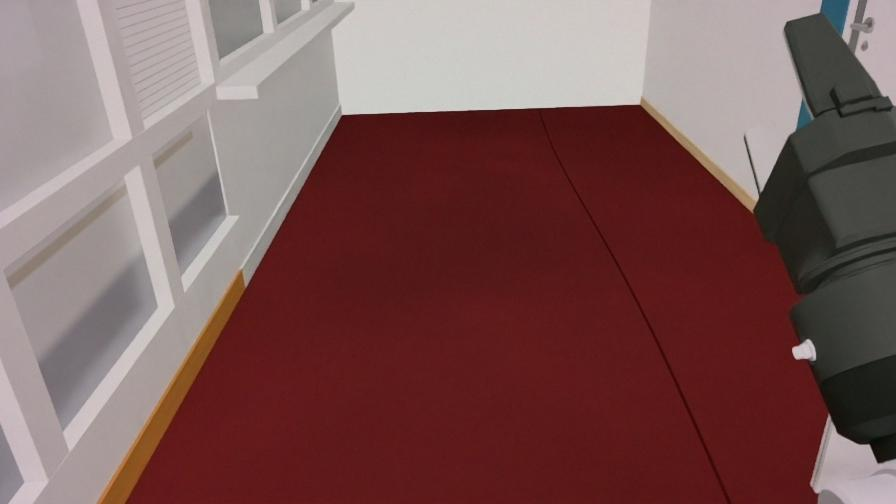

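Call:
move:
  base: {"x_m_s":0.35,"for_s":4.0}

Call:
move:
  base: {"turn_rad_s":-0.8,"for_s":1.963}
  joints: {"head_pan_rad":-0.2,"head_tilt_rad":0.6,"right_shoulder_roll_rad":-0.8}
  cameras: ["head_camera"]

Scene clock: 134.30 s.
Joint torques (N m): left_arm=[-2.86 1.64 0.75 -1.75 -0.04 -0.84 -0.07] | right_arm=[-14.88 -3.22 -3.07 -9.29 0.3 -1.45 -0.13]
External joint torques (N m): left_arm=[0.52 -1.22 0.39 0.24 -0.06 -0.16 -0.05] | right_arm=[-0.57 0.32 -0.86 -0.98 0.13 -0.07 -0.16]
Wrist force (N): left_arm=[-1.0 1.2 -7.2] | right_arm=[-5.7 1.6 4.9]
Wrist torque (N m): left_arm=[-0.31 0.12 0.08] | right_arm=[-0.23 -0.35 -0.22]
Wrist force, peak (N): left_arm=[-2.1 0.8 -8.0] | right_arm=[-6.5 2.3 5.8]
move: done
base_odometry: x=-0.046 y=+1.400 heading=+1.576
lidar_m: 4.19 1.46 1.05 1.00 1.05 1.41 3.77 1.45 1.27 0.94 1.60 2.12
base_status: done (sent for 4 of 4 s)
joint_positions: torso_squat_rad=+0.350 torso_shift_rad=+0.000 torso_pitch_rad=+0.000 torso_yaw_rad=+0.000 left_shoulder_pitch_rad=+0.000 left_shoulder_roll_rad=+0.100 left_shoulder_yaw_rad=-0.043 left_elbow_rad=-0.300 left_forearm_roll_rad=-0.014 left_wrist_pitch_rad=+0.002 left_hand_roll_rad=+0.027 left_gripper_m=+0.099 right_shoulder_pitch_rad=-0.300 right_shoulder_roll_rad=-0.200 right_shoulder_yaw_rad=+0.000 right_elbow_rad=-2.000 right_forearm_roll_rad=+0.000 right_wrist_pitch_rad=+0.000 right_hand_roll_rad=+0.000 right_gripper_m=+0.099 head_pan_rad=+0.000 head_tilt_rad=+0.500
joint_status: not commanded
wheel_motors_off: 0
motor_effort: left_wheel=+17(46) right_wheel=-16(50)
chest: x=-0.2279 y=+0.0001 z=+1.2475 quat_wxyz=(+1.000, +0.000, +0.000, +0.000) (m; base frame)
left_hand: x=-0.0833 y=+0.2887 z=+0.5805 quat_wxyz=(+0.988, +0.045, -0.147, -0.022) (m; base frame)
right_hand: x=+0.2665 y=-0.1894 z=+1.3671 quat_wxyz=(+0.410, -0.022, -0.906, +0.103) (m; base frame)
pictures: none

Scene clock: 138.23 s.
Joint torques (N m): left_arm=[-3.42 1.45 0.75 -1.63 -0.16 -0.84 -0.11] | right_arm=[-14.4 -10.27 -8.1 -6.18 0.13 -1.04 -0.07]
External joint torques (N m): left_arm=[-0.04 -1.41 0.39 0.36 -0.17 -0.16 -0.1] | right_arm=[-0.53 0.61 -0.25 -0.6 0.05 -0.14 -0.08]
Wrist force (N): left_arm=[-1.7 1.2 -7.4] | right_arm=[-3.7 4.6 4.4]
Wrist torque (N m): left_arm=[-0.34 0.05 0.10] | right_arm=[-0.36 -0.19 -0.25]
Wrist force, peak (N): left_arm=[-1.3 1.1 -8.4] | right_arm=[-6.3 2.5 5.0]
move: done
base_odometry: x=-0.046 y=+1.399 heading=+0.003
lidar_m: 0.93 1.58 2.11 4.20 1.47 1.06 1.01 1.06 1.43 3.58 1.47 1.26
base_status: done (sent for 1.97 of 1.97 s)
joint_positions: torso_squat_rad=+0.350 torso_shift_rad=+0.000 torso_pitch_rad=+0.000 torso_yaw_rad=+0.000 left_shoulder_pitch_rad=+0.000 left_shoulder_roll_rad=+0.100 left_shoulder_yaw_rad=-0.043 left_elbow_rad=-0.300 left_forearm_roll_rad=-0.014 left_wrist_pitch_rad=+0.002 left_hand_roll_rad=+0.027 left_gripper_m=+0.099 right_shoulder_pitch_rad=-0.300 right_shoulder_roll_rad=-0.800 right_shoulder_yaw_rad=+0.000 right_elbow_rad=-2.000 right_forearm_roll_rad=+0.000 right_wrist_pitch_rad=+0.000 right_hand_roll_rad=+0.000 right_gripper_m=+0.099 head_pan_rad=-0.200 head_tilt_rad=+0.600
joint_status: all done
wheel_motors_off: 0
motor_effort: left_wheel=+22(41) right_wheel=+1(49)
chest: x=-0.2280 y=+0.0001 z=+1.2475 quat_wxyz=(+1.000, +0.000, +0.000, +0.000) (m; base frame)
left_hand: x=-0.0834 y=+0.2887 z=+0.5805 quat_wxyz=(+0.988, +0.045, -0.147, -0.022) (m; base frame)
right_hand: x=+0.2637 y=-0.2423 z=+1.3955 quat_wxyz=(+0.367, -0.214, -0.847, +0.320) (m; base frame)
pictures: head_camera
camera_calibration:
head_camera: T_world_to_cam=[[-0.196756, -0.979946, -0.0315064, 0.00425027], [-0.501214, 0.128149, -0.855782, 1.18713], [0.842657, -0.152589, -0.516377, 0.866206], [0, 0, 0, 1]] pos_world=[-0.134073, -0.0157914, 1.46335]

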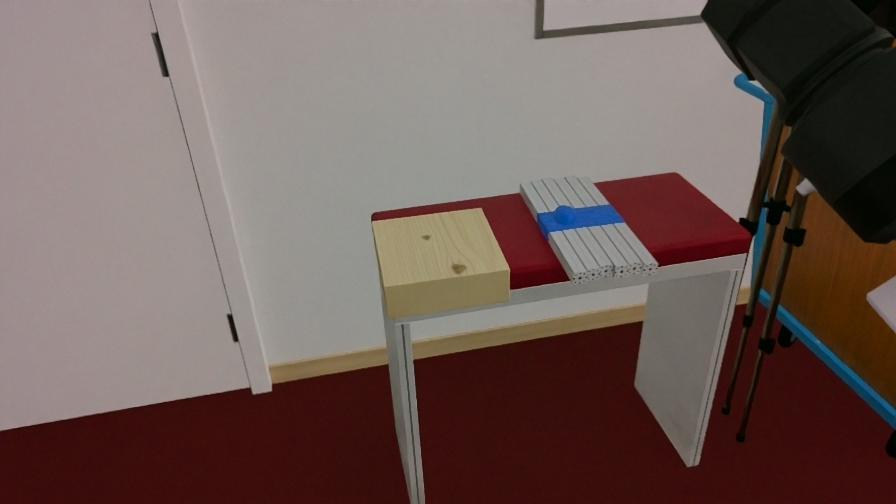

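Call:
zoom_image:
  camera: "head_camera"
  region: [350, 190, 550, 340]

Scaled by 2.520 from the camera's 896x504 image, which has a finer 1280x720 frame.

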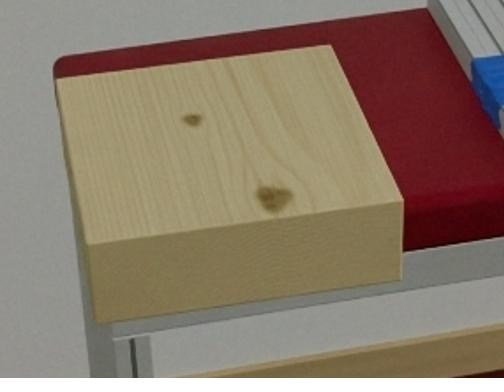

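Call:
move:
  base: {"x_m_s":0.25,"for_s":1.2}
  joints: {"torso_squat_rad":0.9,"right_shoulder_pitch_rad":0.5,"right_shoulder_roll_rad":-0.15,"right_elbow_rad":-2.2,"head_tilt_rad":0.7}

Call:
move:
  target: {"side":"right","x":0.36,"y":-0.188,"z":0.80,"quat_wxyz":[0.7071,0,-0.7071,0]}
  min_time_s: 2
  cameras: ["head_camera","right_wrist_camera"]

Scene clock: 149.37 s.
Joint torques (N m): left_arm=[-3.05 1.3 0.91 -1.82 -0.11 -0.81 -0.03] | right_arm=[-3.01 -2.68 -2.68 -11.15 0.29 -1.95 0.02]
External joint torques (N m): left_arm=[0.34 -1.56 0.55 0.18 -0.13 -0.13 -0.01] | right_arm=[-0.26 0 -0.66 -1.03 0.07 -0.09 -0.03]
Wrist force (N): left_arm=[-1.2 0.6 -7.2] | right_arm=[-6.8 1.7 2.0]
Wrist torque (N m): left_arm=[-0.28 0.04 0.09] | right_arm=[-0.16 -0.37 -0.24]
Wrist force, peak (N): left_arm=[-1.4 1.3 -8.3] | right_arm=[-8.0 2.1 3.4]
move: done
base_odometry: x=+0.254 y=+1.400 heading=+0.002
lidar_m: 0.64 1.24 1.71 4.21 1.93 1.37 1.30 1.38 1.83 2.06 1.04 1.13
base_status: done (sent for 1.2 of 1.2 s)
joint_positions: torso_squat_rad=+0.900 torso_shift_rad=+0.000 torso_pitch_rad=+0.000 torso_yaw_rad=+0.000 left_shoulder_pitch_rad=+0.000 left_shoulder_roll_rad=+0.100 left_shoulder_yaw_rad=-0.043 left_elbow_rad=-0.300 left_forearm_roll_rad=-0.014 left_wrist_pitch_rad=+0.002 left_hand_roll_rad=+0.027 left_gripper_m=+0.099 right_shoulder_pitch_rad=+0.500 right_shoulder_roll_rad=-0.150 right_shoulder_yaw_rad=+0.000 right_elbow_rad=-2.200 right_forearm_roll_rad=+0.000 right_wrist_pitch_rad=+0.000 right_hand_roll_rad=+0.000 right_gripper_m=+0.099 head_pan_rad=-0.200 head_tilt_rad=+0.700
joint_status: all done
wheel_motors_off: 0
motor_effort: left_wheel=-8(48) right_wheel=+9(47)
chest: x=-0.2281 y=+0.0001 z=+1.0251 quat_wxyz=(+1.000, +0.000, +0.000, +0.000) (m; base frame)
left_hand: x=-0.0832 y=+0.2887 z=+0.3581 quat_wxyz=(+0.988, +0.045, -0.148, -0.022) (m; base frame)
right_hand: x=+0.1535 y=-0.2941 z=+0.8928 quat_wxyz=(+0.651, -0.093, -0.753, +0.034) (m; base frame)
pictures: none

Scene clock: 151.70 s.
Joint torques (N m): left_arm=[-2.98 1.74 0.62 -1.8 -0.04 -0.78 -0.05] | right_arm=[-16.7 0.61 -1.78 -10.43 0.31 -1.55 0.01]
External joint torques (N m): left_arm=[0.4 -1.12 0.25 0.2 -0.05 -0.1 -0.03] | right_arm=[-1.13 1.61 -1.81 -0.36 -0.07 -0.13 -0.04]
Wrist force (N): left_arm=[-1.3 0.7 -7.7] | right_arm=[-7.2 0.9 0.7]
Wrist torque (N m): left_arm=[-0.29 0.05 0.07] | right_arm=[-0.16 -0.42 -0.23]
Wrist force, peak (N): left_arm=[-0.8 0.6 -8.3] | right_arm=[-7.7 1.6 2.1]
move: done
base_odometry: x=+0.254 y=+1.400 heading=+0.002
lidar_m: 0.63 1.25 1.72 4.20 1.93 1.37 1.31 1.36 1.84 2.05 1.06 1.15
base_status: not commanded
joint_positions: torso_squat_rad=+0.900 torso_shift_rad=+0.000 torso_pitch_rad=+0.000 torso_yaw_rad=+0.000 left_shoulder_pitch_rad=+0.000 left_shoulder_roll_rad=+0.100 left_shoulder_yaw_rad=-0.043 left_elbow_rad=-0.300 left_forearm_roll_rad=-0.014 left_wrist_pitch_rad=+0.002 left_hand_roll_rad=+0.027 left_gripper_m=+0.099 right_shoulder_pitch_rad=-0.298 right_shoulder_roll_rad=+0.000 right_shoulder_yaw_rad=-0.009 right_elbow_rad=-1.213 right_forearm_roll_rad=-0.756 right_wrist_pitch_rad=-0.119 right_hand_roll_rad=+0.741 right_gripper_m=+0.099 head_pan_rad=-0.200 head_tilt_rad=+0.700
joint_status: all done
wheel_motors_off: 0
motor_effort: left_wheel=-9(10) right_wheel=+11(12)
chest: x=-0.2281 y=+0.0001 z=+1.0251 quat_wxyz=(+1.000, +0.000, +0.000, +0.000) (m; base frame)
left_hand: x=-0.0833 y=+0.2887 z=+0.3581 quat_wxyz=(+0.988, +0.045, -0.148, -0.022) (m; base frame)
right_hand: x=+0.3600 y=-0.1881 z=+0.7997 quat_wxyz=(+0.704, +0.004, -0.710, +0.004) (m; base frame)
right_hand_status: reached (checked arc, planned for 2.0 s): 0 mm and 0.8 deg off.
pictures: head_camera, right_wrist_camera
camera_calibration:
head_camera: T_world_to_cam=[[-0.199829, -0.979325, -0.0314718, -0.00348979], [-0.582285, 0.144524, -0.800035, 0.911752], [0.788043, -0.141545, -0.599127, 0.841552], [0, 0, 0, 1]] pos_world=[-0.132977, -0.0160704, 1.23352]
right_wrist_camera: T_world_to_cam=[[0.036046, -0.0286069, -0.998941, 0.779287], [-0.515698, 0.855685, -0.043113, 0.408152], [0.856012, 0.516705, 0.0160915, -0.151659], [0, 0, 0, 1]] pos_world=[0.312215, -0.248593, 0.798499]

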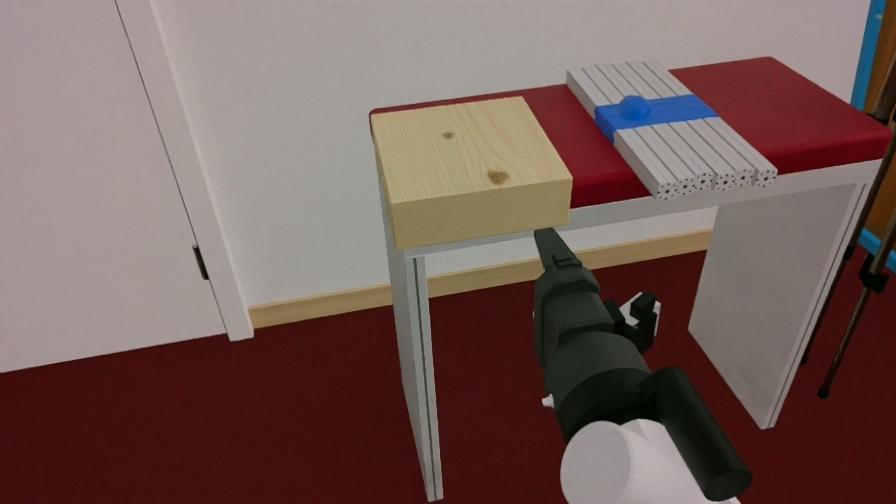

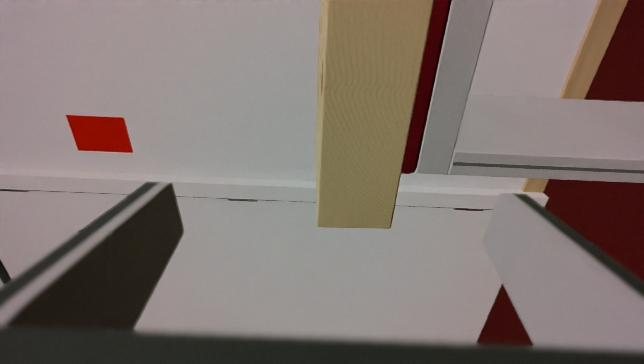

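Call:
move:
  target: {"side":"right","x":0.29,"y":-0.185,"z":0.771,"quat_wxyz":[0.7071,0,-0.7071,0]}
  min_time_s: 1

Call:
move:
  base: {"x_m_s":0.1,"for_s":1.5}
  cameras: ["head_camera","right_wrist_camera"]

Scene clock: 158.93 s.
Joint torques (N m): left_arm=[-3.12 1.56 0.66 -1.91 -0.11 -0.89 -0.06] | right_arm=[-11.1 2.09 0.93 -11.38 0.02 -1.54 0.13]
External joint torques (N m): left_arm=[0.26 -1.3 0.3 0.08 -0.13 -0.22 -0.04] | right_arm=[0.17 1.47 0.96 -1.4 -0.42 -0.2 0.08]
Wrist force (N): left_arm=[-0.6 0.7 -7.1] | right_arm=[-7.3 0.4 0.8]
Wrist torque (N m): left_arm=[-0.26 0.14 0.09] | right_arm=[-0.09 -0.43 -0.25]
Wrist force, peak (N): left_arm=[-0.9 0.8 -8.4] | right_arm=[-7.9 0.4 1.1]
move: done
base_odometry: x=+0.254 y=+1.400 heading=+0.002
lidar_m: 0.64 1.25 1.70 4.21 1.91 1.37 1.30 1.36 1.83 2.08 1.05 1.14
base_status: not commanded
joint_positions: torso_squat_rad=+0.900 torso_shift_rad=+0.000 torso_pitch_rad=+0.000 torso_yaw_rad=+0.000 left_shoulder_pitch_rad=+0.000 left_shoulder_roll_rad=+0.100 left_shoulder_yaw_rad=-0.043 left_elbow_rad=-0.300 left_forearm_roll_rad=-0.014 left_wrist_pitch_rad=+0.002 left_hand_roll_rad=+0.027 left_gripper_m=+0.099 right_shoulder_pitch_rad=-0.030 right_shoulder_roll_rad=+0.000 right_shoulder_yaw_rad=+0.112 right_elbow_rad=-1.429 right_forearm_roll_rad=-0.806 right_wrist_pitch_rad=-0.167 right_hand_roll_rad=+0.796 right_gripper_m=+0.099 head_pan_rad=-0.200 head_tilt_rad=+0.700
joint_status: all done
wheel_motors_off: 0
motor_effort: left_wheel=-9(10) right_wheel=+9(11)
chest: x=-0.2281 y=+0.0001 z=+1.0251 quat_wxyz=(+1.000, +0.000, +0.000, +0.000) (m; base frame)
left_hand: x=-0.0833 y=+0.2887 z=+0.3581 quat_wxyz=(+0.988, +0.045, -0.148, -0.022) (m; base frame)
right_hand: x=+0.2901 y=-0.1852 z=+0.7709 quat_wxyz=(+0.706, +0.001, -0.708, +0.001) (m; base frame)
right_hand_status: reached (checked arc, planned for 1.0 s): 0 mm and 0.2 deg off.
pictures: none

Scene clock: 161.10 s.
Joint torques (N m): left_arm=[-2.98 1.83 0.8 -1.86 0.03 -0.88 -0.14] | right_arm=[-11.35 2.11 0.68 -11.21 0.13 -1.52 0.15]
External joint torques (N m): left_arm=[0.39 -1.03 0.44 0.13 0.02 -0.2 -0.12] | right_arm=[-0.09 1.5 0.7 -1.24 -0.31 -0.17 0.1]
Wrist force (N): left_arm=[-1.2 0.8 -7.0] | right_arm=[-7.2 1.0 1.0]
Wrist torque (N m): left_arm=[-0.29 0.04 0.09] | right_arm=[-0.18 -0.41 -0.25]
Wrist force, peak (N): left_arm=[-1.2 0.6 -8.4] | right_arm=[-7.8 0.7 1.1]
move: done
base_odometry: x=+0.404 y=+1.400 heading=+0.001
lidar_m: 0.49 1.09 1.49 3.86 2.14 1.54 1.46 1.51 2.04 1.38 0.96 1.13
base_status: done (sent for 1.5 of 1.5 s)
joint_positions: torso_squat_rad=+0.900 torso_shift_rad=+0.000 torso_pitch_rad=+0.000 torso_yaw_rad=+0.000 left_shoulder_pitch_rad=+0.000 left_shoulder_roll_rad=+0.100 left_shoulder_yaw_rad=-0.043 left_elbow_rad=-0.300 left_forearm_roll_rad=-0.014 left_wrist_pitch_rad=+0.002 left_hand_roll_rad=+0.027 left_gripper_m=+0.099 right_shoulder_pitch_rad=-0.030 right_shoulder_roll_rad=+0.000 right_shoulder_yaw_rad=+0.112 right_elbow_rad=-1.429 right_forearm_roll_rad=-0.806 right_wrist_pitch_rad=-0.167 right_hand_roll_rad=+0.796 right_gripper_m=+0.099 head_pan_rad=-0.200 head_tilt_rad=+0.700
joint_status: not commanded
wheel_motors_off: 0
motor_effort: left_wheel=-10(26) right_wheel=+10(33)
chest: x=-0.2280 y=+0.0001 z=+1.0251 quat_wxyz=(+1.000, +0.000, +0.000, +0.000) (m; base frame)
left_hand: x=-0.0833 y=+0.2887 z=+0.3581 quat_wxyz=(+0.988, +0.045, -0.147, -0.022) (m; base frame)
right_hand: x=+0.2901 y=-0.1852 z=+0.7708 quat_wxyz=(+0.706, +0.001, -0.708, +0.001) (m; base frame)
pictures: head_camera, right_wrist_camera
camera_calibration:
head_camera: T_world_to_cam=[[-0.199831, -0.979326, -0.0314293, -0.00352243], [-0.582463, 0.144522, -0.799906, 0.911628], [0.787912, -0.141539, -0.599301, 0.841672], [0, 0, 0, 1]] pos_world=[-0.132878, -0.0160704, 1.23352]
right_wrist_camera: T_world_to_cam=[[0.0287691, -0.0289431, -0.999167, 0.755171], [-0.508618, 0.860083, -0.0395589, 0.364435], [0.860512, 0.509332, 0.0100229, -0.0908192], [0, 0, 0, 1]] pos_world=[0.241784, -0.245331, 0.769868]

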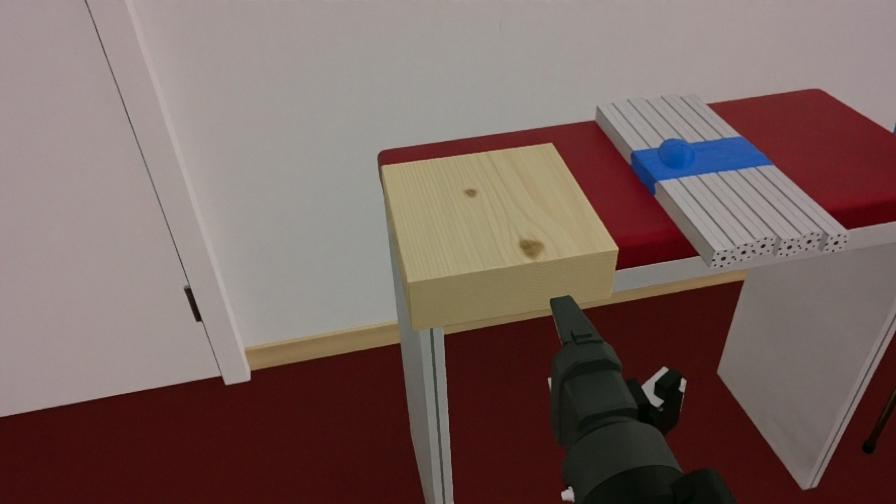

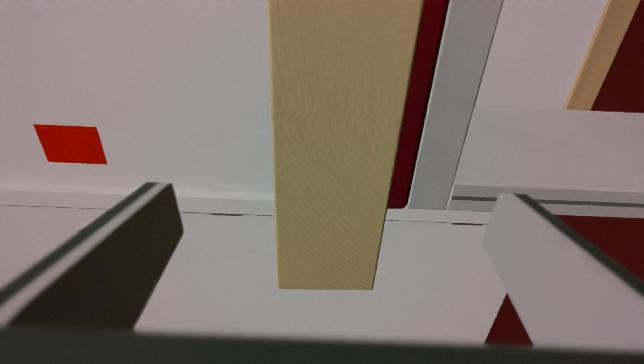

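Call:
move:
  target: {"side":"right","x":0.35,"y":-0.182,"z":0.771,"quat_wxyz":[0.7071,0,-0.7071,0]}
  min_time_s: 1.5

Call:
move:
  target: {"side":"right","x":0.412,"y":-0.182,"z":0.771,"quat_wxyz":[0.7071,0,-0.7071,0]}
  min_time_s: 2
  cameras: ["head_camera","right_wrist_camera"]

Scene clock: 166.13 s.
Joint torques (N m): left_arm=[-3.04 1.62 0.63 -1.79 -0.08 -0.95 -0.06] | right_arm=[-17.17 -2.09 -2.17 -9.84 0.14 -1.68 -0.19]
External joint torques (N m): left_arm=[0.34 -1.24 0.26 0.2 -0.09 -0.28 -0.04] | right_arm=[-1.99 -1.16 -1.62 -0.08 -0.39 -0.27 -0.24]
Wrist force (N): left_arm=[-1.6 0.7 -7.3] | right_arm=[-7.3 0.8 0.6]
Wrist torque (N m): left_arm=[-0.28 0.02 0.14] | right_arm=[-0.13 -0.41 -0.04]
Wrist force, peak (N): left_arm=[-1.6 1.3 -8.7] | right_arm=[-8.0 0.8 0.9]
move: done
base_odometry: x=+0.404 y=+1.400 heading=+0.001
lidar_m: 0.49 1.09 1.50 3.85 2.15 1.53 1.45 1.52 2.04 1.37 0.96 1.12
base_status: not commanded
joint_positions: torso_squat_rad=+0.900 torso_shift_rad=+0.000 torso_pitch_rad=+0.000 torso_yaw_rad=+0.000 left_shoulder_pitch_rad=+0.000 left_shoulder_roll_rad=+0.100 left_shoulder_yaw_rad=-0.043 left_elbow_rad=-0.300 left_forearm_roll_rad=-0.014 left_wrist_pitch_rad=+0.002 left_hand_roll_rad=+0.027 left_gripper_m=+0.099 right_shoulder_pitch_rad=-0.287 right_shoulder_roll_rad=-0.035 right_shoulder_yaw_rad=+0.093 right_elbow_rad=-1.128 right_forearm_roll_rad=-0.835 right_wrist_pitch_rad=-0.241 right_hand_roll_rad=+0.747 right_gripper_m=+0.099 head_pan_rad=-0.200 head_tilt_rad=+0.700
joint_status: all done
wheel_motors_off: 0
motor_effort: left_wheel=-9(11) right_wheel=+10(11)
chest: x=-0.2280 y=+0.0001 z=+1.0251 quat_wxyz=(+1.000, +0.000, +0.000, +0.000) (m; base frame)
left_hand: x=-0.0833 y=+0.2887 z=+0.3581 quat_wxyz=(+0.988, +0.045, -0.147, -0.022) (m; base frame)
right_hand: x=+0.3497 y=-0.1820 z=+0.7709 quat_wxyz=(+0.708, +0.000, -0.706, +0.000) (m; base frame)
right_hand_status: reached (checked arc, planned for 1.5 s): 0 mm and 0.2 deg off.
pictures: none

Scene clock: 168.47 s.
Joint torques (N m): left_arm=[-2.71 1.69 1.07 -1.91 -0.04 -0.94 0.01] | right_arm=[-21.54 -5.25 -0.58 -8.41 0.68 -1.86 -0.09]
External joint torques (N m): left_arm=[0.67 -1.17 0.7 0.08 -0.06 -0.26 0.02] | right_arm=[-1.66 -1.19 0.6 -0.03 0.1 -0.11 -0.14]
Wrist force (N): left_arm=[-0.7 0.3 -7.2] | right_arm=[-7.7 0.9 1.1]
Wrist torque (N m): left_arm=[-0.26 0.12 0.11] | right_arm=[-0.17 -0.48 -0.04]
Wrist force, peak (N): left_arm=[-1.0 0.5 -8.3] | right_arm=[-8.1 0.6 0.7]
move: done
base_odometry: x=+0.404 y=+1.400 heading=+0.001
lidar_m: 0.48 1.10 1.50 3.88 2.15 1.54 1.45 1.52 2.03 1.37 0.96 1.12
base_status: not commanded
joint_positions: torso_squat_rad=+0.900 torso_shift_rad=+0.000 torso_pitch_rad=+0.000 torso_yaw_rad=+0.000 left_shoulder_pitch_rad=+0.000 left_shoulder_roll_rad=+0.100 left_shoulder_yaw_rad=-0.043 left_elbow_rad=-0.300 left_forearm_roll_rad=-0.014 left_wrist_pitch_rad=+0.002 left_hand_roll_rad=+0.027 left_gripper_m=+0.099 right_shoulder_pitch_rad=-0.670 right_shoulder_roll_rad=-0.110 right_shoulder_yaw_rad=+0.218 right_elbow_rad=-0.546 right_forearm_roll_rad=-0.788 right_wrist_pitch_rad=-0.456 right_hand_roll_rad=+0.433 right_gripper_m=+0.099 head_pan_rad=-0.200 head_tilt_rad=+0.700
joint_status: all done
wheel_motors_off: 0
motor_effort: left_wheel=-10(11) right_wheel=+10(12)
chest: x=-0.2280 y=+0.0001 z=+1.0251 quat_wxyz=(+1.000, +0.000, +0.000, +0.000) (m; base frame)
left_hand: x=-0.0833 y=+0.2887 z=+0.3581 quat_wxyz=(+0.988, +0.045, -0.147, -0.022) (m; base frame)
right_hand: x=+0.4117 y=-0.1821 z=+0.7711 quat_wxyz=(+0.708, +0.000, -0.706, +0.000) (m; base frame)
right_hand_status: reached (checked arc, planned for 2.0 s): 0 mm and 0.2 deg off.
pictures: head_camera, right_wrist_camera
camera_calibration:
head_camera: T_world_to_cam=[[-0.199842, -0.979324, -0.0314439, -0.00350578], [-0.582459, 0.14454, -0.799906, 0.911628], [0.787911, -0.14154, -0.599301, 0.841672], [0, 0, 0, 1]] pos_world=[-0.132878, -0.0160703, 1.23352]
right_wrist_camera: T_world_to_cam=[[0.0230924, -0.029129, -0.999309, 0.754573], [-0.506281, 0.861583, -0.0368137, 0.42082], [0.86206, 0.506781, 0.00514857, -0.194458], [0, 0, 0, 1]] pos_world=[0.363262, -0.242044, 0.770545]

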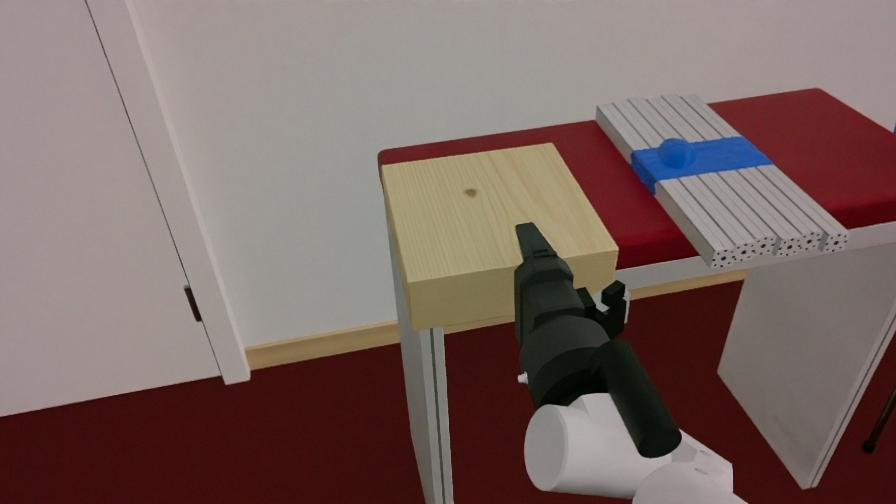

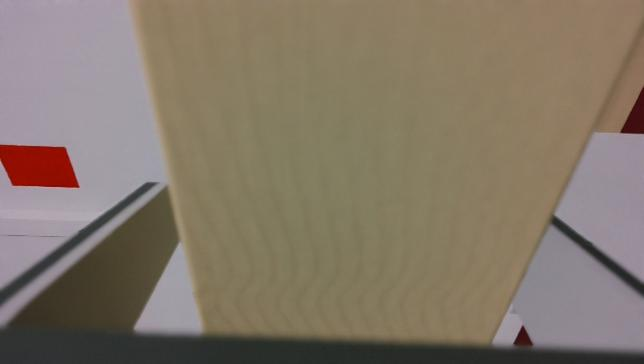

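Call:
move:
  joints: {"right_gripper_m":0.0}
  cameras: ["right_wrist_camera"]

Scene clock: 171.47 s.
Joint torques (N m): left_arm=[-3.21 1.73 0.87 -1.75 -0.09 -0.87 0] | right_arm=[-21.49 -4.99 -0.31 -9.78 0.7 -2.37 -0.11]
External joint torques (N m): left_arm=[0.17 -1.13 0.51 0.24 -0.1 -0.2 0.01] | right_arm=[-1.62 -0.93 0.87 -1.4 0.13 -0.62 -0.16]
Wrist force (N): left_arm=[-1.2 0.6 -7.5] | right_arm=[-11.0 1.2 -0.3]
Wrist torque (N m): left_arm=[-0.22 0.11 0.10] | right_arm=[-0.12 -0.70 -0.27]
Wrist force, peak (N): left_arm=[-1.4 0.5 -8.3] | right_arm=[-11.9 1.2 0.1]
move: off_target
base_odometry: x=+0.404 y=+1.400 heading=+0.001
lidar_m: 0.49 1.10 1.50 3.85 2.14 1.53 1.45 1.52 2.03 1.37 0.96 1.14
base_status: not commanded
joint_positions: torso_squat_rad=+0.900 torso_shift_rad=+0.000 torso_pitch_rad=+0.000 torso_yaw_rad=+0.000 left_shoulder_pitch_rad=+0.000 left_shoulder_roll_rad=+0.100 left_shoulder_yaw_rad=-0.043 left_elbow_rad=-0.300 left_forearm_roll_rad=-0.014 left_wrist_pitch_rad=+0.002 left_hand_roll_rad=+0.027 left_gripper_m=+0.099 right_shoulder_pitch_rad=-0.670 right_shoulder_roll_rad=-0.110 right_shoulder_yaw_rad=+0.218 right_elbow_rad=-0.545 right_forearm_roll_rad=-0.788 right_wrist_pitch_rad=-0.456 right_hand_roll_rad=+0.433 right_gripper_m=+0.074 head_pan_rad=-0.200 head_tilt_rad=+0.700
joint_status: right_gripper_m off_target (ended at +0.074, target +0.000)
wheel_motors_off: 0
motor_effort: left_wheel=-9(10) right_wheel=+10(11)
chest: x=-0.2280 y=+0.0001 z=+1.0251 quat_wxyz=(+1.000, +0.000, +0.000, +0.000) (m; base frame)
left_hand: x=-0.0833 y=+0.2887 z=+0.3581 quat_wxyz=(+0.988, +0.045, -0.147, -0.022) (m; base frame)
right_hand: x=+0.4117 y=-0.1822 z=+0.7709 quat_wxyz=(+0.708, +0.000, -0.706, +0.000) (m; base frame)
pictures: right_wrist_camera
camera_calibration:
right_wrist_camera: T_world_to_cam=[[0.0226464, -0.0291552, -0.999318, 0.754534], [-0.506299, 0.861581, -0.0366103, 0.420697], [0.862061, 0.506783, 0.00475044, -0.194012], [0, 0, 0, 1]] pos_world=[0.363161, -0.242144, 0.770343]

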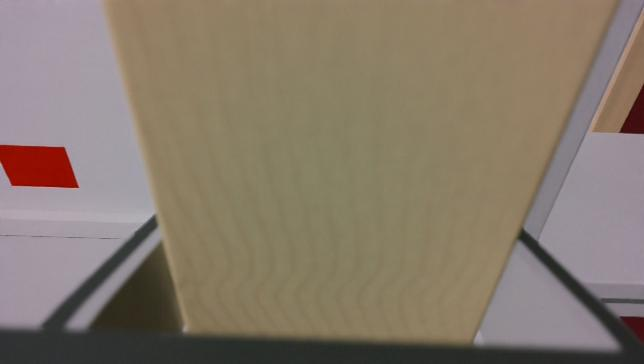

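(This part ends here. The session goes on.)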